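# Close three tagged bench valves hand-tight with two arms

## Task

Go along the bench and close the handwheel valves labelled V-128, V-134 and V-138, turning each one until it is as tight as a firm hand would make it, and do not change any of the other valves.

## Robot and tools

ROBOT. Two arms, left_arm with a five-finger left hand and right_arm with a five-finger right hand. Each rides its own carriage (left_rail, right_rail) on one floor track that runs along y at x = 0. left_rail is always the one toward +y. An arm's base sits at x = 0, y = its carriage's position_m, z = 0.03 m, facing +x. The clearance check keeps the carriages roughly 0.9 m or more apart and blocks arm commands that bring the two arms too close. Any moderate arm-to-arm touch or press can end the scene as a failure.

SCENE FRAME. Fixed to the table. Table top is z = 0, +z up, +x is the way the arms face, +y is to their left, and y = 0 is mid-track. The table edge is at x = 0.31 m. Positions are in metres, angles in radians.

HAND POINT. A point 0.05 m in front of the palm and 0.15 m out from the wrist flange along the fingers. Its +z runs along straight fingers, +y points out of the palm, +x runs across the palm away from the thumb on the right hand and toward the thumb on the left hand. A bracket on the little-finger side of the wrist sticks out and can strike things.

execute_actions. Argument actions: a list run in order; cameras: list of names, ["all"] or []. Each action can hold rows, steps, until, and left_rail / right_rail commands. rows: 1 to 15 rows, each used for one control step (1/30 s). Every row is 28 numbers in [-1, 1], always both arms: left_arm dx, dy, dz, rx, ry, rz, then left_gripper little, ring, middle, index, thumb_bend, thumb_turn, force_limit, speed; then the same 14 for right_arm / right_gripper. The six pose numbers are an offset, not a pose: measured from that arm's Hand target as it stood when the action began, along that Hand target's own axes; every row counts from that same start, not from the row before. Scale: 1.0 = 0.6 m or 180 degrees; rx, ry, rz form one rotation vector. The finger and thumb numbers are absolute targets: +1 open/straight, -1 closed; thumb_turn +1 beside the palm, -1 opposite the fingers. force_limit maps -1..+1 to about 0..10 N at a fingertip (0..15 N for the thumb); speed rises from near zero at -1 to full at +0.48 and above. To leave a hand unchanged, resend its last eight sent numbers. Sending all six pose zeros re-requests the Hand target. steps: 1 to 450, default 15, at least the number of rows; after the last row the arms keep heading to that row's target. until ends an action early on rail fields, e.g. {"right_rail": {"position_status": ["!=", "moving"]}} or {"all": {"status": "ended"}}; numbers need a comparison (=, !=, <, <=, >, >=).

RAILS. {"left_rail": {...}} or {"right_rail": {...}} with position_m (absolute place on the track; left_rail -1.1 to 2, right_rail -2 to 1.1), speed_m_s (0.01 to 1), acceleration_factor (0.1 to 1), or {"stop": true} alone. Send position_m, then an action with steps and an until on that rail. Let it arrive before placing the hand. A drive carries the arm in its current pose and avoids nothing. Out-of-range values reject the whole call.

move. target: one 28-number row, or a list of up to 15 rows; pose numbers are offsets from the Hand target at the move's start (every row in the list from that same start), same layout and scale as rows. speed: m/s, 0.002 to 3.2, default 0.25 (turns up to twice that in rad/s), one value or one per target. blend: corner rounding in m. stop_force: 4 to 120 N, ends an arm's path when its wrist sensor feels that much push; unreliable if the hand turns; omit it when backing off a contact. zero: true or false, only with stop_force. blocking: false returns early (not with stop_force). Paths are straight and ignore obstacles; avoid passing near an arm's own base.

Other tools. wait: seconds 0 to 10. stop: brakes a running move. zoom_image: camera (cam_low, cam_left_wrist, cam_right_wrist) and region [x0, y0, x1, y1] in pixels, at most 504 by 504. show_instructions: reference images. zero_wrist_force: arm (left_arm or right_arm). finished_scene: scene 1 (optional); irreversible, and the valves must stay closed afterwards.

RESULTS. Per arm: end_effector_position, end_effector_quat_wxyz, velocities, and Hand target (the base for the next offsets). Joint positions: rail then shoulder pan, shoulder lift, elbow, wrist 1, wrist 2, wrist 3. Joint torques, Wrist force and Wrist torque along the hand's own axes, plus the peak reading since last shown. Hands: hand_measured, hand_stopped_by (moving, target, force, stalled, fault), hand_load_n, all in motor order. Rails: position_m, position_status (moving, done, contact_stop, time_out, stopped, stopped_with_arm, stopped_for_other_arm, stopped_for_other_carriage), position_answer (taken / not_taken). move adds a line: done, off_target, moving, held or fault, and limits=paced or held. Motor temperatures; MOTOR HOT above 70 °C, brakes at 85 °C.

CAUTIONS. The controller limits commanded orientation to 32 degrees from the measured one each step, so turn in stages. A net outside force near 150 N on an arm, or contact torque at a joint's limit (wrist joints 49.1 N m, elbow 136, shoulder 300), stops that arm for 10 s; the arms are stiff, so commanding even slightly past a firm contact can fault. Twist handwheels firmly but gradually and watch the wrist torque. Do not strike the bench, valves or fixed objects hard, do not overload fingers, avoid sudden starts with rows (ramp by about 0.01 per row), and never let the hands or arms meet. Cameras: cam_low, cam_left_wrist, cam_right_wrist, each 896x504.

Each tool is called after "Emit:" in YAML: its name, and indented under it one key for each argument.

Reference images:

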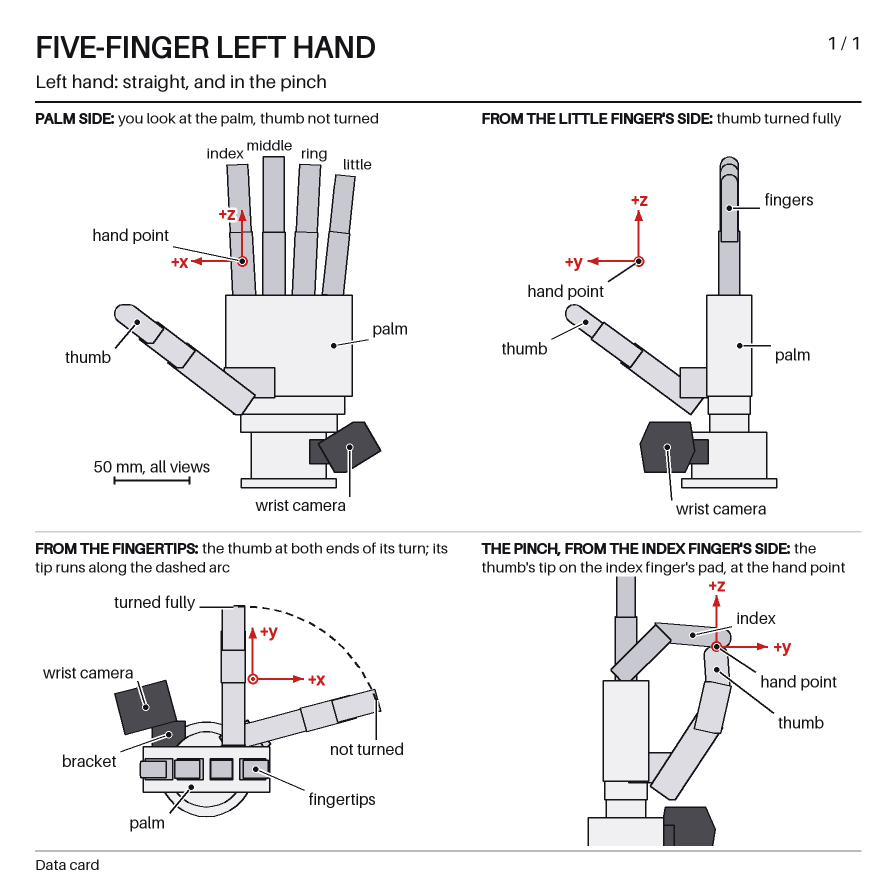

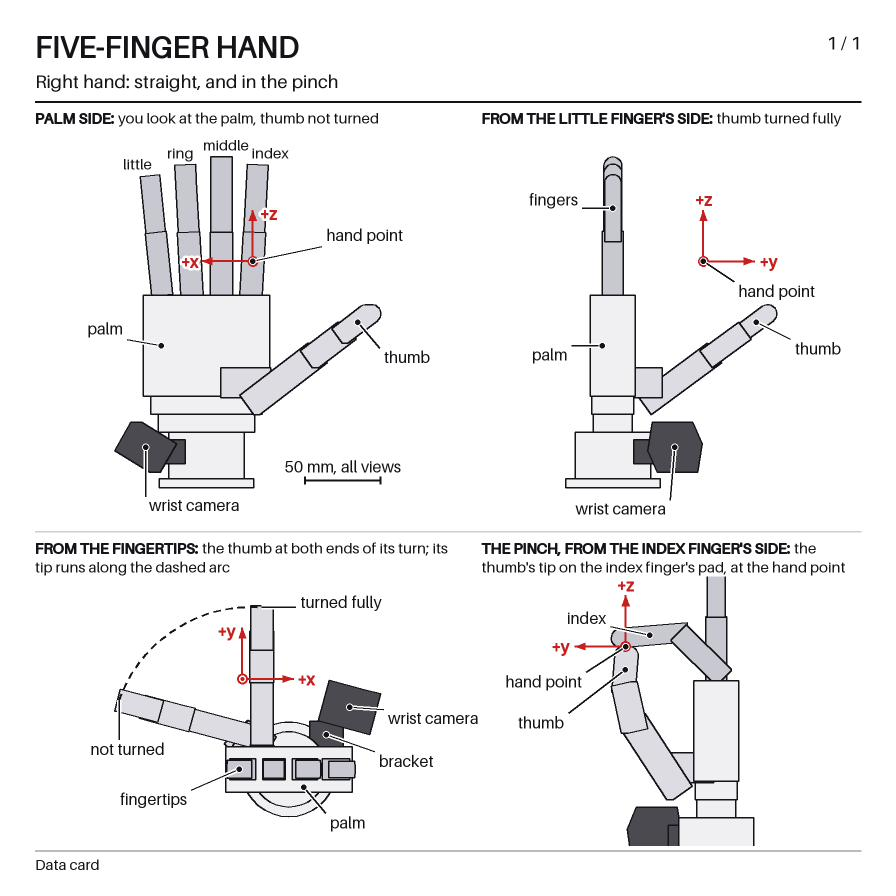

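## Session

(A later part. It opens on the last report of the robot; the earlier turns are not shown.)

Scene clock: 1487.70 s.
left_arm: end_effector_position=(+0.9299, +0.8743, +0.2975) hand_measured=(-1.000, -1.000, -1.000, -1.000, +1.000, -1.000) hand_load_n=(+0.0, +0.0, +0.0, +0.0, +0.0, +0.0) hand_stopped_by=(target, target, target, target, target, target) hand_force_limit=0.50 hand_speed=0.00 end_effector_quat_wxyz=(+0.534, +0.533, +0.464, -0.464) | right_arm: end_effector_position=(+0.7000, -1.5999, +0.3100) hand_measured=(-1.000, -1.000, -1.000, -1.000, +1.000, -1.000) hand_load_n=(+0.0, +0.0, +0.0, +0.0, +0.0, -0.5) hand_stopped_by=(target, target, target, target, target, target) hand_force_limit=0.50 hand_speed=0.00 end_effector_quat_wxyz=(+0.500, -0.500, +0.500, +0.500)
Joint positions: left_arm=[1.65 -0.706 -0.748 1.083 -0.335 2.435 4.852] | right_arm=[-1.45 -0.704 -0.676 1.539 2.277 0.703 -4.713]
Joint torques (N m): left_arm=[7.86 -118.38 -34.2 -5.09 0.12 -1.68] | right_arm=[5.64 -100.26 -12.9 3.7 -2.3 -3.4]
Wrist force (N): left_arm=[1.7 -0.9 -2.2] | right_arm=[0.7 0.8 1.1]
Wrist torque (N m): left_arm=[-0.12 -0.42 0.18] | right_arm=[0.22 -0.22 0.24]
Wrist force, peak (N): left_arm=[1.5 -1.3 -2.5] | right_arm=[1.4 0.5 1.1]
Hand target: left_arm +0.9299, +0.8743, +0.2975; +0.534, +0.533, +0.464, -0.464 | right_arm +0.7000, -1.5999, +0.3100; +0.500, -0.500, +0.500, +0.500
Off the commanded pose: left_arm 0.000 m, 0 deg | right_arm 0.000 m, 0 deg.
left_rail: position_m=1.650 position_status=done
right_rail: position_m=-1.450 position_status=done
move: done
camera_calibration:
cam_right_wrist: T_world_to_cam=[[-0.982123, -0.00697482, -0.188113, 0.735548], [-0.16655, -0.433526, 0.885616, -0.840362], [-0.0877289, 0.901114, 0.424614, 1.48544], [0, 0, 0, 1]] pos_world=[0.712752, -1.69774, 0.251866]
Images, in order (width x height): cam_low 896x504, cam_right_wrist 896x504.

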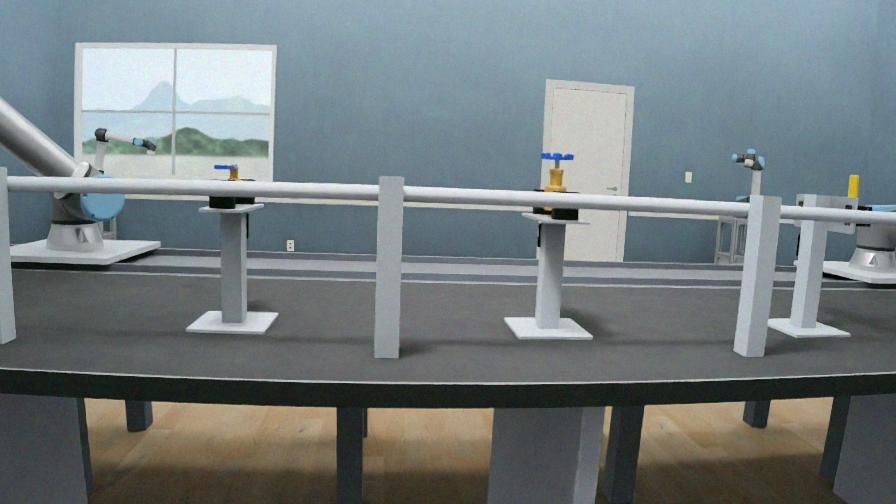

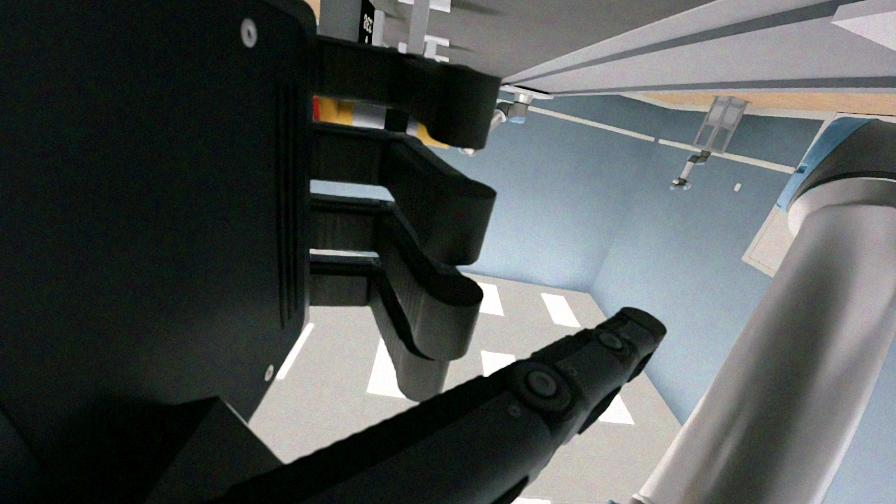

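Emit:
move:
  target: [0,0,0,0,0,0,-1,-1,-1,-1,1,-1,0.5,0,0,0,0.2717,0,0,0,-1,-1,-1,-1,0.4,-1,-0.4,-0.3]
  speed: 0.12
  stop_force: 15
  cameras: ["cam_right_wrist"]

Emit:
move:
  target: [0,0,0,0,0,0,-1,-1,-1,-1,1,-1,0.5,0,0,-0.055,0,0,0,0,-1,-1,-1,-1,0.4,-1,-0.4,-0.3]
  speed: 0.01
  stop_force: 6
  cameras: ["cam_right_wrist"]

Scene clock: 1505.13 s.
left_arm: end_effector_position=(+0.9299, +0.8743, +0.2975) hand_measured=(-1.000, -1.000, -1.000, -1.000, +1.000, -1.000) hand_load_n=(+0.0, +0.0, +0.0, +0.0, +0.0, +0.5) hand_stopped_by=(target, target, target, target, target, target) hand_force_limit=0.50 hand_speed=0.00 end_effector_quat_wxyz=(+0.534, +0.533, +0.464, -0.464) | right_arm: end_effector_position=(+0.7001, -1.4369, +0.3100) hand_measured=(-1.000, -1.000, -1.000, -1.000, +0.476, -1.000) hand_load_n=(+0.0, +0.0, -0.5, +0.0, +7.0, +2.0) hand_stopped_by=(target, target, target, target, force, target) hand_force_limit=-0.40 hand_speed=-0.30 end_effector_quat_wxyz=(+0.500, -0.500, +0.500, +0.500)
Joint positions: left_arm=[1.65 -0.706 -0.748 1.083 -0.335 2.435 4.852] | right_arm=[-1.45 -0.542 -0.743 1.696 2.188 0.541 -4.713]
Joint torques (N m): left_arm=[5.56 -118.15 -34.99 -5 0.17 -1.68] | right_arm=[4.94 -95.59 -10.47 -1.06 -2.42 0.75]
Wrist force (N): left_arm=[1.4 -0.9 -2.2] | right_arm=[0.6 0.7 1.0]
Wrist torque (N m): left_arm=[-0.12 -0.38 0.16] | right_arm=[0.23 -0.19 0.26]
Wrist force, peak (N): left_arm=[1.3 -1.2 -2.6] | right_arm=[0.7 0.7 2.0]
Hand target: left_arm +0.9299, +0.8743, +0.2975; +0.534, +0.533, +0.464, -0.464 | right_arm +0.7001, -1.4369, +0.3100; +0.500, -0.500, +0.500, +0.500
Off the commanded pose: left_arm 0.000 m, 0 deg | right_arm 0.000 m, 0 deg.
left_rail: position_m=1.650 position_status=done
right_rail: position_m=-1.450 position_status=done
move: done
camera_calibration:
cam_right_wrist: T_world_to_cam=[[-0.98208, -0.00695286, -0.188338, 0.736824], [-0.166749, -0.433661, 0.885513, -0.769587], [-0.0878319, 0.901049, 0.42473, 1.33846], [0, 0, 0, 1]] pos_world=[0.712852, -1.53464, 0.251765]
Images, in order (width x height): cam_right_wrist 896x504.

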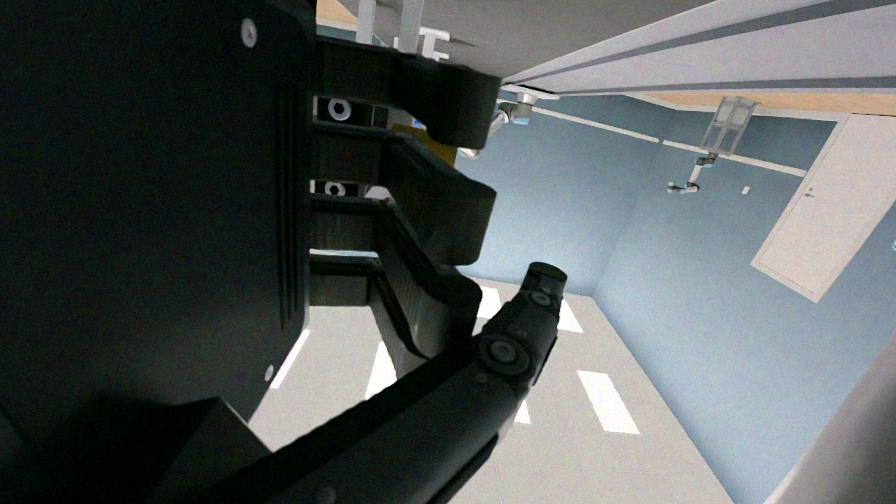

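Scene clock: 1508.87 s.
left_arm: end_effector_position=(+0.9299, +0.8743, +0.2975) hand_measured=(-1.000, -1.000, -1.000, -1.000, +1.000, -1.000) hand_load_n=(+0.0, +0.0, +0.0, +0.0, +0.0, +0.5) hand_stopped_by=(target, target, target, target, target, target) hand_force_limit=0.50 hand_speed=0.00 end_effector_quat_wxyz=(+0.534, +0.533, +0.464, -0.464) | right_arm: end_effector_position=(+0.7251, -1.4369, +0.3100) hand_measured=(-1.000, -1.000, -1.000, -1.000, +0.476, -1.000) hand_load_n=(+0.0, +0.0, -1.0, +0.0, +7.0, +2.5) hand_stopped_by=(target, target, target, target, force, target) hand_force_limit=-0.40 hand_speed=-0.30 end_effector_quat_wxyz=(+0.500, -0.500, +0.500, +0.500)
Joint positions: left_arm=[1.65 -0.706 -0.748 1.083 -0.335 2.435 4.852] | right_arm=[-1.45 -0.526 -0.72 1.64 2.22 0.525 -4.713]
Joint torques (N m): left_arm=[6.1 -119.01 -34.94 -5.03 0.03 -1.57] | right_arm=[-15.21 -94.44 -14.31 -0.32 -0.04 1.29]
Wrist force (N): left_arm=[1.4 -1.0 -1.9] | right_arm=[0.2 8.1 0.2]
Wrist torque (N m): left_arm=[-0.15 -0.38 0.17] | right_arm=[0.53 -0.20 0.42]
Wrist force, peak (N): left_arm=[1.4 -1.3 -2.6] | right_arm=[-1.4 23.5 -0.9]
Hand target: left_arm +0.9299, +0.8743, +0.2975; +0.534, +0.533, +0.464, -0.464 | right_arm +0.7251, -1.4369, +0.3100; +0.500, -0.500, +0.500, +0.500 (not the last commanded pose)
Off the commanded pose: left_arm 0.000 m, 0 deg | right_arm 0.008 m, 0 deg.
left_rail: position_m=1.650 position_status=done
right_rail: position_m=-1.450 position_status=done
move: contact (right_arm)
camera_calibration:
cam_right_wrist: T_world_to_cam=[[-0.982071, -0.00704128, -0.18838, 0.761146], [-0.166748, -0.433676, 0.885506, -0.765501], [-0.0879311, 0.901041, 0.424727, 1.3408], [0, 0, 0, 1]] pos_world=[0.737752, -1.53474, 0.251765]
Images, in order (width x height): cam_right_wrist 896x504.

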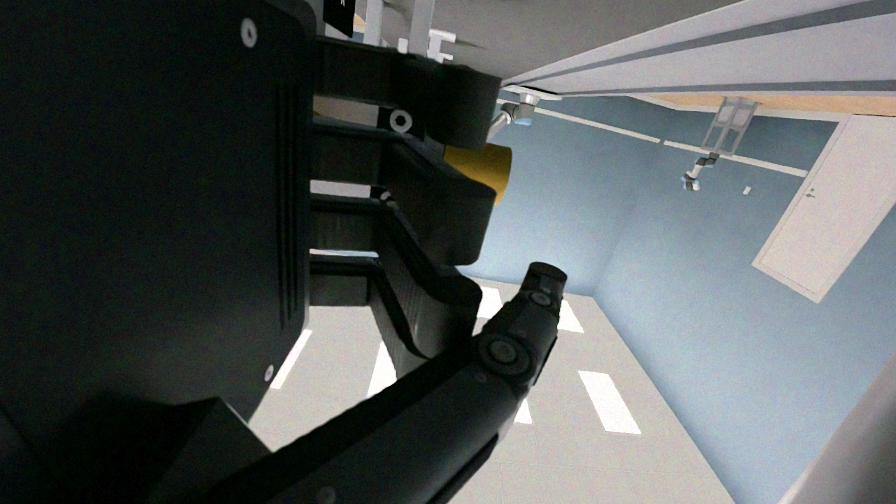

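Emit:
move:
  target:
    - [0,0,0,0,0,0,-1,-1,-1,-1,1,-1,0.5,0,0.0788,0.0217,0.0082,0,0,0,-1,-1,-1,-1,0.4,-1,-0.4,-0.3]
    - [0,0,0,0,0,0,-1,-1,-1,-1,1,-1,0.5,0,0.0788,-0.0038,0.0082,0,0,0,-1,-1,-1,-1,0.4,-1,-0.4,-0.3]
  speed: [0.06,0.02]
  stop_force: 15

Emit:
move:
  target:
    - [0,0,0,0,0,0,-1,-1,-1,-1,1,-1,0.5,0,-0.0312,0.0017,0,0,0,0.0556,-1,-1,-1,-1,0.4,-1,-0.4,-0.3]
    - [0,0,0,0,0,0,-1,-1,-1,-1,1,-1,0.5,0,-0.0622,-0.0022,0,0,0,0.1111,-1,-1,-1,-1,0.4,-1,-0.4,-0.3]
    - [0,0,0,0,0,0,-1,-1,-1,-1,1,-1,0.5,0,-0.0921,-0.0113,0,0,0,0.1667,-1,-1,-1,-1,0.4,-1,-0.4,-0.3]
  speed: 0.08
  blend: 0.002
  stop_force: 60
  cameras: ["cam_right_wrist","cam_low"]

Scene clock: 1541.43 s.
left_arm: end_effector_position=(+0.9299, +0.8743, +0.2975) hand_measured=(-1.000, -1.000, -1.000, -1.000, +1.000, -1.000) hand_load_n=(+0.0, +0.0, +0.0, +0.5, +0.0, +0.0) hand_stopped_by=(target, target, target, target, target, target) hand_force_limit=0.50 hand_speed=0.00 end_effector_quat_wxyz=(+0.534, +0.533, +0.464, -0.464) | right_arm: end_effector_position=(+0.7274, -1.4320, +0.2627) hand_measured=(-1.000, -1.000, -1.000, -1.000, +0.476, -1.000) hand_load_n=(+0.0, +0.0, -0.5, +0.0, +7.0, +2.0) hand_stopped_by=(target, target, target, target, force, target) hand_force_limit=-0.40 hand_speed=-0.30 end_effector_quat_wxyz=(+0.500, -0.500, +0.500, +0.500)
Joint positions: left_arm=[1.65 -0.706 -0.748 1.083 -0.335 2.435 4.852] | right_arm=[-1.45 -0.519 -0.656 1.628 2.168 0.518 -4.713]
Joint torques (N m): left_arm=[6.35 -117.65 -35.61 -5.04 0.17 -1.68] | right_arm=[5.67 -75.79 -37.84 3.54 -3 -0.92]
Wrist force (N): left_arm=[1.4 -1.0 -2.4] | right_arm=[0.3 0.2 1.1]
Wrist torque (N m): left_arm=[-0.12 -0.40 0.16] | right_arm=[0.12 -0.12 0.18]
Wrist force, peak (N): left_arm=[1.8 -1.1 -2.4] | right_arm=[0.0 8.5 0.3]
Hand target: left_arm +0.9299, +0.8743, +0.2975; +0.534, +0.533, +0.464, -0.464 | right_arm +0.7274, -1.4320, +0.2627; +0.500, -0.500, +0.500, +0.500
Off the commanded pose: left_arm 0.000 m, 0 deg | right_arm 0.000 m, 0 deg.
left_rail: position_m=1.650 position_status=done
right_rail: position_m=-1.450 position_status=done
move: done

Scene clock: 1545.73 s.
left_arm: end_effector_position=(+0.9299, +0.8743, +0.2975) hand_measured=(-1.000, -1.000, -1.000, -1.000, +1.000, -1.000) hand_load_n=(+0.0, +0.0, +0.0, +0.0, +0.0, +0.5) hand_stopped_by=(target, target, target, target, target, target) hand_force_limit=0.50 hand_speed=0.00 end_effector_quat_wxyz=(+0.534, +0.533, +0.464, -0.464) | right_arm: end_effector_position=(+0.7341, -1.4319, +0.3180) hand_measured=(-1.000, -1.000, -1.000, -1.000, +0.476, -1.000) hand_load_n=(+0.0, +0.0, -1.0, +0.0, +7.0, +2.5) hand_stopped_by=(target, target, target, target, force, target) hand_force_limit=-0.40 hand_speed=-0.30 end_effector_quat_wxyz=(+0.354, -0.354, +0.612, +0.612)
Joint positions: left_arm=[1.65 -0.706 -0.748 1.083 -0.335 2.435 4.852] | right_arm=[-1.45 -0.529 -0.711 1.673 2.179 0.529 -4.189]
Joint torques (N m): left_arm=[4.58 -117.4 -35.54 -5.01 -0.03 -1.59] | right_arm=[-13.91 -101.12 -17.19 1.79 -0.3 1.19]
Wrist force (N): left_arm=[1.2 -0.9 -2.5] | right_arm=[14.8 6.5 2.2]
Wrist torque (N m): left_arm=[-0.11 -0.37 0.15] | right_arm=[0.23 -0.63 0.90]
Wrist force, peak (N): left_arm=[1.4 -1.0 -2.6] | right_arm=[17.1 19.0 0.9]
Hand target: left_arm +0.9299, +0.8743, +0.2975; +0.534, +0.533, +0.464, -0.464 | right_arm +0.7341, -1.4319, +0.3180; +0.354, -0.354, +0.612, +0.612
Off the commanded pose: left_arm 0.000 m, 0 deg | right_arm 0.000 m, 0 deg.
left_rail: position_m=1.650 position_status=done
right_rail: position_m=-1.450 position_status=done
move: done
camera_calibration:
cam_right_wrist: T_world_to_cam=[[-0.944678, -0.00690901, 0.327926, 0.580193], [0.298285, -0.433906, 0.850148, -1.09939], [0.136415, 0.900932, 0.411962, 1.17292], [0, 0, 0, 1]] pos_world=[0.716023, -1.52974, 0.261186]
Images, in order (width x height): cam_low 896x504, cam_right_wrist 896x504.

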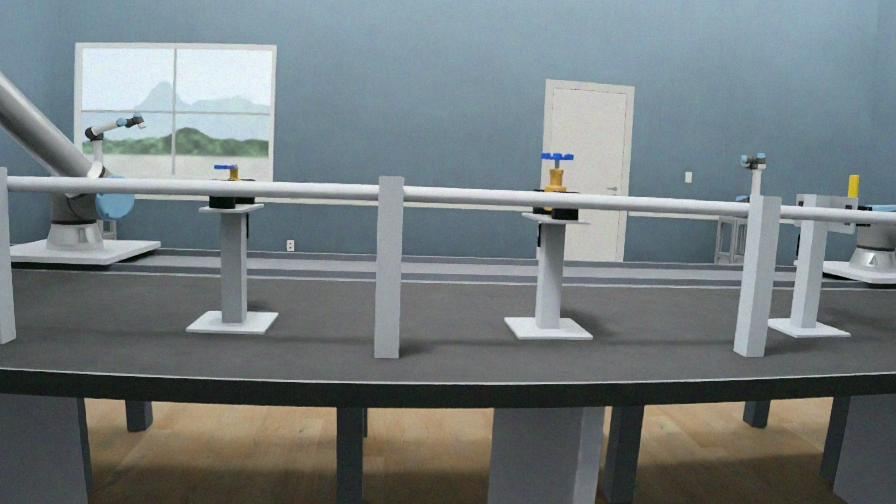

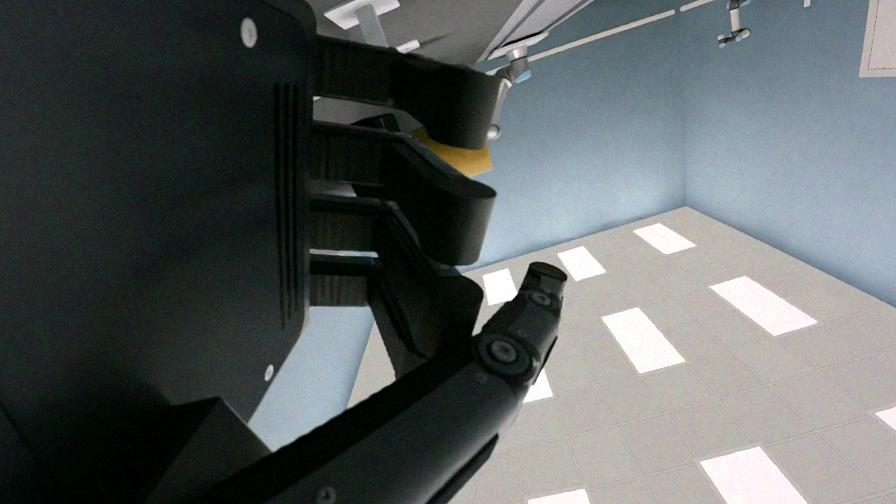

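Emit:
move:
  target:
    - [0,0,0,0,0,0,-1,-1,-1,-1,1,-1,0.5,0,-0.0312,0.0016,0,0,0,0.0556,-1,-1,-1,-1,0.4,-1,-0.4,-0.3]
    - [0,0,0,0,0,0,-1,-1,-1,-1,1,-1,0.5,0,-0.0622,-0.0022,0,0,0,0.1111,-1,-1,-1,-1,0.4,-1,-0.4,-0.3]
    - [0,0,0,0,0,0,-1,-1,-1,-1,1,-1,0.5,0,-0.0921,-0.0113,0,0,0,0.1667,-1,-1,-1,-1,0.4,-1,-0.4,-0.3]
    - [0,0,0,0,0,0,-1,-1,-1,-1,1,-1,0.5,0,-0.1199,-0.0255,0,0,0,0.2222,-1,-1,-1,-1,0.4,-1,-0.4,-0.3]
    - [0,0,0,0,0,0,-1,-1,-1,-1,1,-1,0.5,0,-0.1449,-0.0443,0,0,0,0.2778,-1,-1,-1,-1,0.4,-1,-0.4,-0.3]
    - [0,0,0,0,0,0,-1,-1,-1,-1,1,-1,0.5,0,-0.1662,-0.0671,0,0,0,0.3333,-1,-1,-1,-1,0.4,-1,-0.4,-0.3]
  speed: 0.12
  blend: 0.002
  stop_force: 60
  cameras: ["cam_right_wrist","cam_low"]

Scene clock: 1567.73 s.
left_arm: end_effector_position=(+0.9299, +0.8743, +0.2975) hand_measured=(-1.000, -1.000, -1.000, -1.000, +1.000, -1.000) hand_load_n=(+0.0, +0.0, +0.0, +0.0, +0.0, +0.5) hand_stopped_by=(target, target, target, target, target, target) hand_force_limit=0.50 hand_speed=0.00 end_effector_quat_wxyz=(+0.534, +0.533, +0.464, -0.464) | right_arm: end_effector_position=(+0.8188, -1.4320, +0.3843) hand_measured=(-1.000, -1.000, -1.000, -1.000, +0.476, -1.000) hand_load_n=(+0.0, +0.0, -0.5, +0.0, +7.0, +2.5) hand_stopped_by=(target, target, target, target, force, target) hand_force_limit=-0.40 hand_speed=-0.30 end_effector_quat_wxyz=(+0.001, +0.000, +0.707, +0.707)
Joint positions: left_arm=[1.65 -0.706 -0.748 1.083 -0.335 2.435 4.852] | right_arm=[-1.45 -0.519 -0.776 1.641 2.275 0.518 -3.142]
Joint torques (N m): left_arm=[4.88 -117.54 -36.17 -5.14 0.12 -1.52] | right_arm=[1.07 -82.4 -42.55 -0.58 -6.51 1.77]
Wrist force (N): left_arm=[1.0 -0.9 -1.7] | right_arm=[15.3 13.3 7.1]
Wrist torque (N m): left_arm=[-0.15 -0.31 0.13] | right_arm=[-0.19 -0.42 0.70]
Wrist force, peak (N): left_arm=[1.6 -1.3 -2.5] | right_arm=[18.7 32.6 4.1]
Hand target: left_arm +0.9299, +0.8743, +0.2975; +0.534, +0.533, +0.464, -0.464 | right_arm +0.8188, -1.4320, +0.3843; +0.001, +0.000, +0.707, +0.707
Off the commanded pose: left_arm 0.000 m, 0 deg | right_arm 0.000 m, 0 deg.
left_rail: position_m=1.650 position_status=done
right_rail: position_m=-1.450 position_status=done
move: done
camera_calibration:
cam_right_wrist: T_world_to_cam=[[-0.188386, -0.00709234, 0.982069, -0.232456], [0.88512, -0.434501, 0.166651, -1.39978], [0.425528, 0.900644, 0.0881314, 1.02136], [0, 0, 0, 1]] pos_world=[0.760565, -1.52974, 0.371548]
Images, in order (width x height): cam_low 896x504, cam_right_wrist 896x504.

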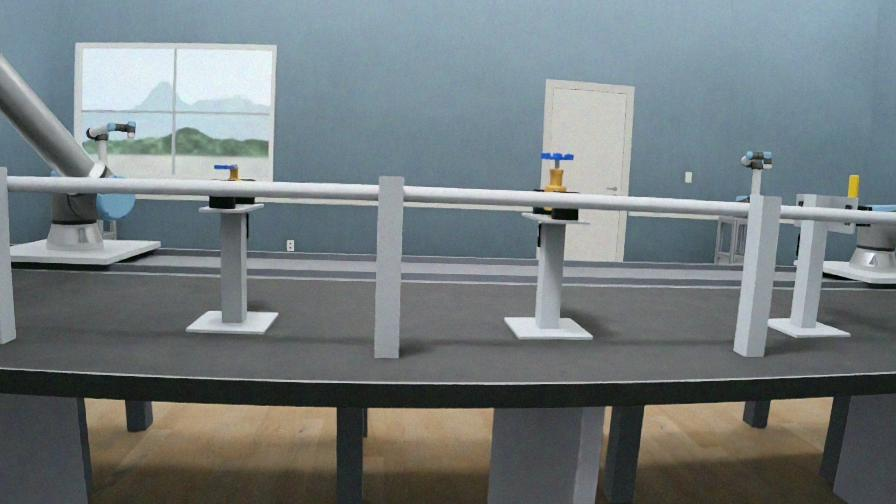

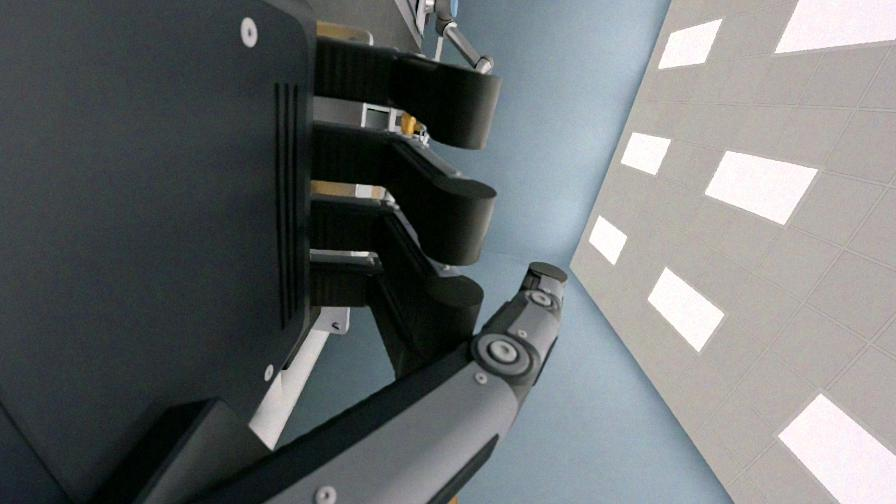

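Emit:
move:
  target:
    - [0,0,0,0,0,0,-1,-1,-1,-1,1,-1,0.5,0,-0.0312,0.0016,0,0,0,0.0556,-1,-1,-1,-1,0.4,-1,-0.4,-0.3]
    - [0,0,0,0,0,0,-1,-1,-1,-1,1,-1,0.5,0,-0.0622,-0.0022,0,0,0,0.1111,-1,-1,-1,-1,0.4,-1,-0.4,-0.3]
    - [0,0,0,0,0,0,-1,-1,-1,-1,1,-1,0.5,0,-0.0921,-0.0113,0,0,0,0.1667,-1,-1,-1,-1,0.4,-1,-0.4,-0.3]
    - [0,0,0,0,0,0,-1,-1,-1,-1,1,-1,0.5,0,-0.1199,-0.0255,0,0,0,0.2222,-1,-1,-1,-1,0.4,-1,-0.4,-0.3]
    - [0,0,0,0,0,0,-1,-1,-1,-1,1,-1,0.5,0,-0.1449,-0.0443,0,0,0,0.2778,-1,-1,-1,-1,0.4,-1,-0.4,-0.3]
    - [0,0,0,0,0,0,-1,-1,-1,-1,1,-1,0.5,0,-0.1662,-0.0671,0,0,0,0.3333,-1,-1,-1,-1,0.4,-1,-0.4,-0.3]
    - [0,0,0,0,0,0,-1,-1,-1,-1,1,-1,0.5,0,-0.1832,-0.0933,0,0,0,0.3889,-1,-1,-1,-1,0.4,-1,-0.4,-0.3]
    - [0,0,0,0,0,0,-1,-1,-1,-1,1,-1,0.5,0,-0.1955,-0.1221,0,0,0,0.4444,-1,-1,-1,-1,0.4,-1,-0.4,-0.3]
    - [0,0,0,0,0,0,-1,-1,-1,-1,1,-1,0.5,0,-0.2025,-0.1525,0,0,0,0.5,-1,-1,-1,-1,0.4,-1,-0.4,-0.3]
  speed: 0.14
  blend: 0.002
  stop_force: 60
  cameras: ["cam_right_wrist","cam_low"]

Scene clock: 1583.47 s.
left_arm: end_effector_position=(+0.9299, +0.8743, +0.2975) hand_measured=(-1.000, -1.000, -1.000, -1.000, +1.000, -1.000) hand_load_n=(+0.0, +0.0, +0.0, +0.0, +0.0, +0.5) hand_stopped_by=(target, target, target, target, target, target) hand_force_limit=0.50 hand_speed=0.00 end_effector_quat_wxyz=(+0.534, +0.533, +0.464, -0.464) | right_arm: end_effector_position=(+0.9404, -1.4321, +0.2929) hand_measured=(-1.000, -1.000, -1.000, -1.000, +0.476, -1.000) hand_load_n=(+0.0, +0.0, -0.5, +0.0, +7.0, +2.5) hand_stopped_by=(target, target, target, target, force, target) hand_force_limit=-0.40 hand_speed=-0.30 end_effector_quat_wxyz=(+0.500, -0.500, -0.500, -0.500)
Joint positions: left_arm=[1.65 -0.706 -0.748 1.083 -0.335 2.435 4.852] | right_arm=[-1.45 -0.468 -0.673 1.421 2.393 0.467 -1.571]
Joint torques (N m): left_arm=[4.42 -118.46 -36.85 -5.07 0.2 -1.43] | right_arm=[5.22 -71.4 -39.81 -3.44 -0.81 1.62]
Wrist force (N): left_arm=[1.1 -0.9 -1.9] | right_arm=[12.6 7.8 0.9]
Wrist torque (N m): left_arm=[-0.14 -0.33 0.14] | right_arm=[0.18 -0.10 0.49]
Wrist force, peak (N): left_arm=[1.4 -1.1 -2.7] | right_arm=[17.4 28.8 6.8]
Hand target: left_arm +0.9299, +0.8743, +0.2975; +0.534, +0.533, +0.464, -0.464 | right_arm +0.9404, -1.4321, +0.2929; +0.500, -0.500, -0.500, -0.500
Off the commanded pose: left_arm 0.000 m, 0 deg | right_arm 0.000 m, 0 deg.
left_rail: position_m=1.650 position_status=done
right_rail: position_m=-1.450 position_status=done
move: done
camera_calibration:
cam_right_wrist: T_world_to_cam=[[0.982065, -0.00801227, 0.188373, -0.989314], [0.166255, -0.434419, -0.885234, -0.507966], [0.0889254, 0.900675, -0.425296, 1.44475], [0, 0, 0, 1]] pos_world=[0.927548, -1.52984, 0.351135]
Images, in order (width x height): cam_low 896x504, cam_right_wrist 896x504.

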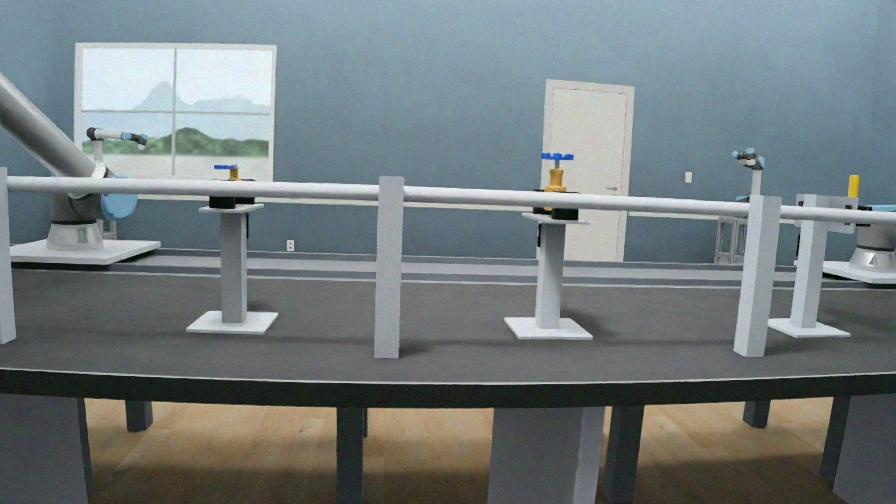

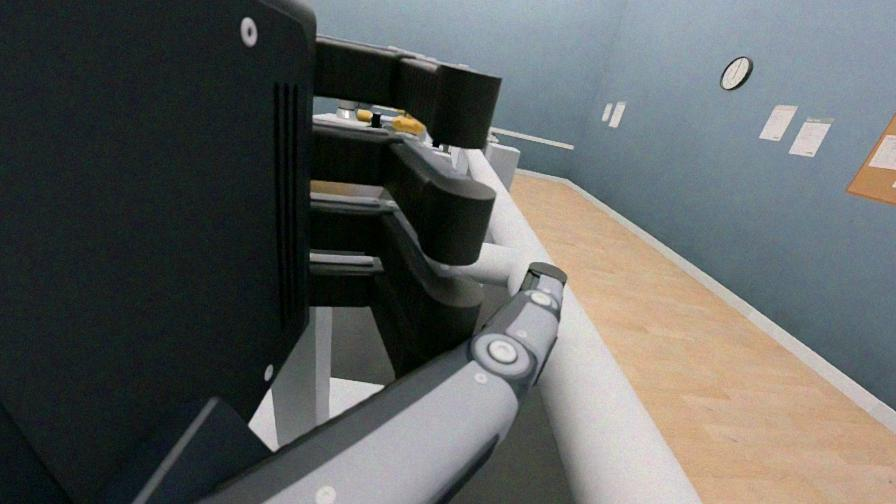

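Emit:
move:
  target:
    - [0,0,0,0,0,0,-1,-1,-1,-1,1,-1,0.5,0,-0.0312,0.0016,0,0,0,0.0556,-1,-1,-1,-1,0.4,-1,-0.4,-0.3]
    - [0,0,0,0,0,0,-1,-1,-1,-1,1,-1,0.5,0,-0.0622,-0.0022,0,0,0,0.1111,-1,-1,-1,-1,0.4,-1,-0.4,-0.3]
    - [0,0,0,0,0,0,-1,-1,-1,-1,1,-1,0.5,0,-0.0921,-0.0113,0,0,0,0.1667,-1,-1,-1,-1,0.4,-1,-0.4,-0.3]
    - [0,0,0,0,0,0,-1,-1,-1,-1,1,-1,0.5,0,-0.1199,-0.0255,0,0,0,0.2222,-1,-1,-1,-1,0.4,-1,-0.4,-0.3]
    - [0,0,0,0,0,0,-1,-1,-1,-1,1,-1,0.5,0,-0.1449,-0.0443,0,0,0,0.2778,-1,-1,-1,-1,0.4,-1,-0.4,-0.3]
    - [0,0,0,0,0,0,-1,-1,-1,-1,1,-1,0.5,0,-0.1662,-0.0671,0,0,0,0.3333,-1,-1,-1,-1,0.4,-1,-0.4,-0.3]
    - [0,0,0,0,0,0,-1,-1,-1,-1,1,-1,0.5,0,-0.1832,-0.0933,0,0,0,0.3889,-1,-1,-1,-1,0.4,-1,-0.4,-0.3]
    - [0,0,0,0,0,0,-1,-1,-1,-1,1,-1,0.5,0,-0.1955,-0.1221,0,0,0,0.4444,-1,-1,-1,-1,0.4,-1,-0.4,-0.3]
    - [0,0,0,0,0,0,-1,-1,-1,-1,1,-1,0.5,0,-0.2025,-0.1525,0,0,0,0.5,-1,-1,-1,-1,0.4,-1,-0.4,-0.3]
  speed: 0.12
  blend: 0.002
  stop_force: 60
  cameras: ["cam_right_wrist","cam_low"]

Scene clock: 1603.00 s.
left_arm: end_effector_position=(+0.9299, +0.8743, +0.2975) hand_measured=(-1.000, -1.000, -1.000, -1.000, +1.000, -1.000) hand_load_n=(+0.0, +0.0, +0.0, +0.0, +0.0, +0.0) hand_stopped_by=(target, target, target, target, target, target) hand_force_limit=0.50 hand_speed=0.00 end_effector_quat_wxyz=(+0.534, +0.533, +0.464, -0.464) | right_arm: end_effector_position=(+0.9239, -1.4321, +0.2197) hand_measured=(-1.000, -1.000, -1.000, -1.000, +0.476, -1.000) hand_load_n=(+0.0, +0.0, -0.5, +0.0, +7.0, +2.5) hand_stopped_by=(target, target, target, target, force, target) hand_force_limit=-0.40 hand_speed=-0.30 end_effector_quat_wxyz=(+0.643, -0.643, -0.294, -0.295)
Joint positions: left_arm=[1.65 -0.706 -0.748 1.083 -0.335 2.435 4.852] | right_arm=[-1.45 -0.459 -0.604 1.372 2.377 0.458 -0.861]
Joint torques (N m): left_arm=[2.21 -118.1 -36.99 -5.16 -0.07 -1.45] | right_arm=[-6.79 -58.14 -12.42 9.3 -8.94 2.13]
Wrist force (N): left_arm=[1.0 -1.1 -2.2] | right_arm=[-2.6 -82.0 0.7]
Wrist torque (N m): left_arm=[-0.14 -0.33 0.14] | right_arm=[-11.20 1.72 -6.99]
Wrist force, peak (N): left_arm=[1.7 -1.2 -2.5] | right_arm=[20.1 -135.0 3.4]
Hand target: left_arm +0.9299, +0.8743, +0.2975; +0.534, +0.533, +0.464, -0.464 | right_arm +0.9239, -1.4321, +0.2197; +0.643, -0.643, -0.294, -0.295 (not the last commanded pose)
Off the commanded pose: left_arm 0.000 m, 0 deg | right_arm 0.089 m, 49 deg.
left_rail: position_m=1.650 position_status=done
right_rail: position_m=-1.450 position_status=done
move: contact (right_arm); path passed 4 of 9 targets
camera_calibration:
cam_right_wrist: T_world_to_cam=[[0.866177, -0.00752623, -0.49968, -0.700459], [-0.453275, -0.432857, -0.779215, -0.018714], [-0.210426, 0.901431, -0.378343, 1.6824], [0, 0, 0, 1]] pos_world=[0.95226, -1.52994, 0.271936]
Images, in order (width x height): cam_low 896x504, cam_right_wrist 896x504.

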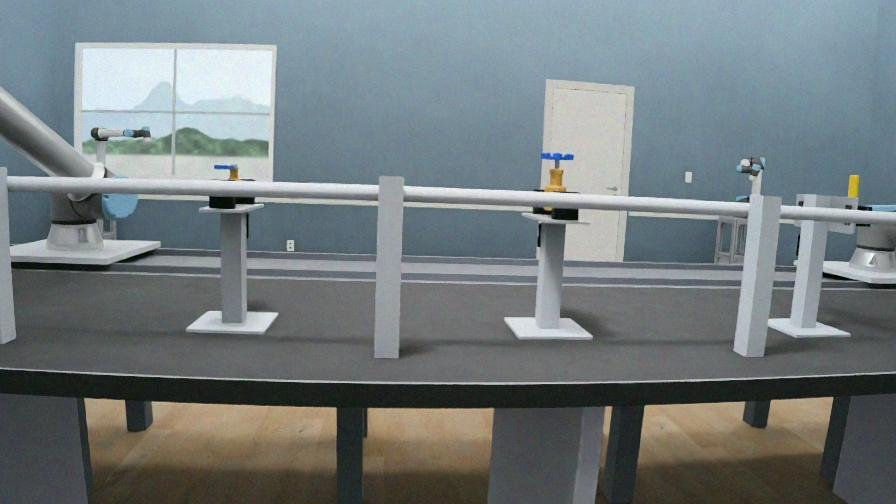

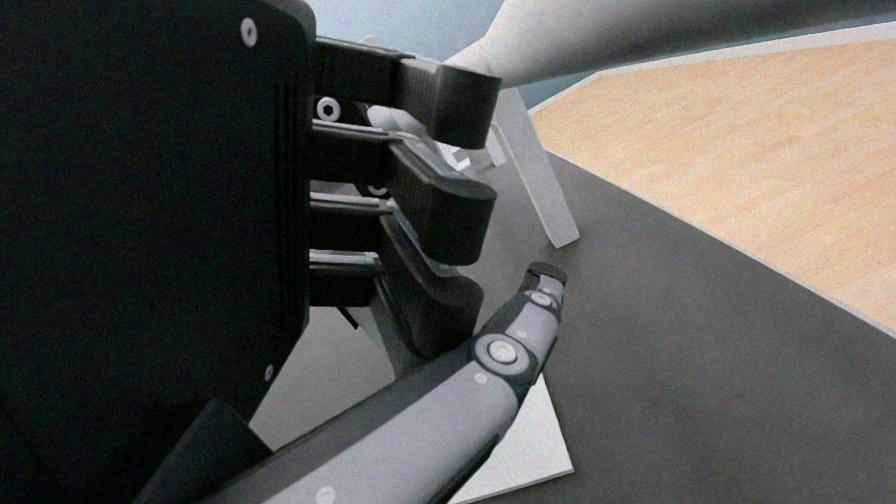

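Emit:
move:
  target:
    - [0,0,0,0,0,0,-1,-1,-1,-1,1,-1,0.5,0,0.0334,-0.008,0,0,0,-0.0611,-1,-1,-1,-1,0.4,-1,-0.4,-0.3]
    - [0,0,0,0,0,0,-1,-1,-1,-1,1,-1,0.5,0,0.0334,-0.008,-0.163,0,0,-0.0611,-1,-1,-1,-1,0.4,-1,-0.4,-0.3]
    - [0,0,0,0,0,0,-1,-1,-1,-1,1,-1,0.5,0,0.041,-0.3093,-0.28,0,0,-0.0611,-1,-1,-1,-1,0.4,-1,-0.4,-0.3]
  speed: [0.06,0.15,0.2]
  cameras: ["cam_right_wrist"]

Scene clock: 1627.07 s.
left_arm: end_effector_position=(+0.9299, +0.8743, +0.2975) hand_measured=(-1.000, -1.000, -1.000, -1.000, +1.000, -1.000) hand_load_n=(+0.0, +0.0, +0.0, +0.0, +0.0, +0.0) hand_stopped_by=(target, target, target, target, target, target) hand_force_limit=0.50 hand_speed=0.00 end_effector_quat_wxyz=(+0.534, +0.533, +0.464, -0.464) | right_arm: end_effector_position=(+0.7995, -1.6001, +0.3592) hand_measured=(-1.000, -1.000, -1.000, -1.000, +0.476, -1.000) hand_load_n=(+0.0, +0.0, -0.5, +0.0, +7.0, +2.5) hand_stopped_by=(target, target, target, target, force, target) hand_force_limit=-0.40 hand_speed=-0.30 end_effector_quat_wxyz=(+0.612, -0.611, -0.354, -0.355)
Joint positions: left_arm=[1.65 -0.706 -0.748 1.083 -0.335 2.435 4.852] | right_arm=[-1.45 -0.702 -0.83 1.528 2.445 0.702 -1.052]
Joint torques (N m): left_arm=[2.09 -117.92 -37.07 -5.13 0.17 -1.53] | right_arm=[-13.93 -100.48 -20.01 3.59 2.29 -2.66]
Wrist force (N): left_arm=[1.5 -1.1 -2.6] | right_arm=[-2.6 -0.3 0.6]
Wrist torque (N m): left_arm=[-0.12 -0.41 0.17] | right_arm=[0.02 0.53 -0.39]
Wrist force, peak (N): left_arm=[1.5 -1.1 -2.6] | right_arm=[-2.6 -82.1 0.4]
Hand target: left_arm +0.9299, +0.8743, +0.2975; +0.534, +0.533, +0.464, -0.464 | right_arm +0.7993, -1.6002, +0.3594; +0.612, -0.611, -0.354, -0.355
Off the commanded pose: left_arm 0.000 m, 0 deg | right_arm 0.000 m, 0 deg.
left_rail: position_m=1.650 position_status=done
right_rail: position_m=-1.450 position_status=done
move: done
camera_calibration:
cam_right_wrist: T_world_to_cam=[[0.945613, -0.00771417, -0.325202, -0.650768], [-0.296315, -0.432905, -0.851346, -0.138751], [-0.134214, 0.901406, -0.411647, 1.81145], [0, 0, 0, 1]] pos_world=[0.817384, -1.69794, 0.415922]
Images, in order (width x height): cam_right_wrist 896x504.

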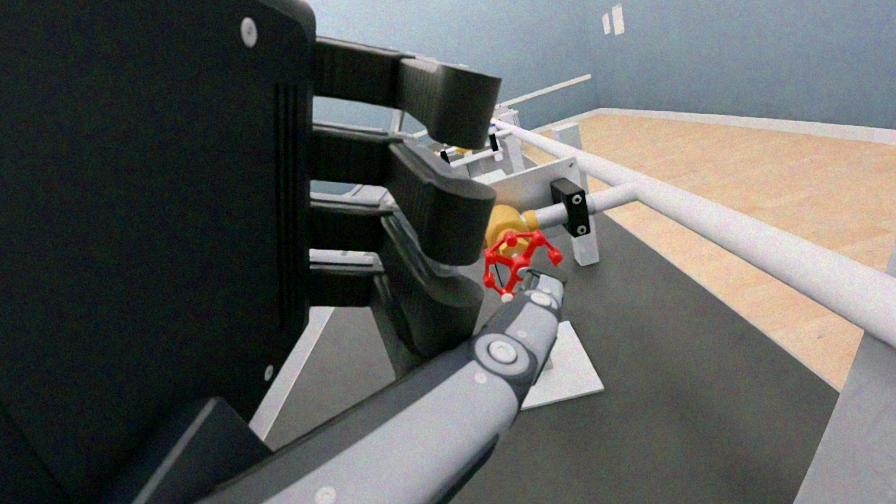

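Emit:
zoom_image:
  camera: "cam_right_wrist"
  region: [440, 190, 620, 330]

Scaled by 2.800.

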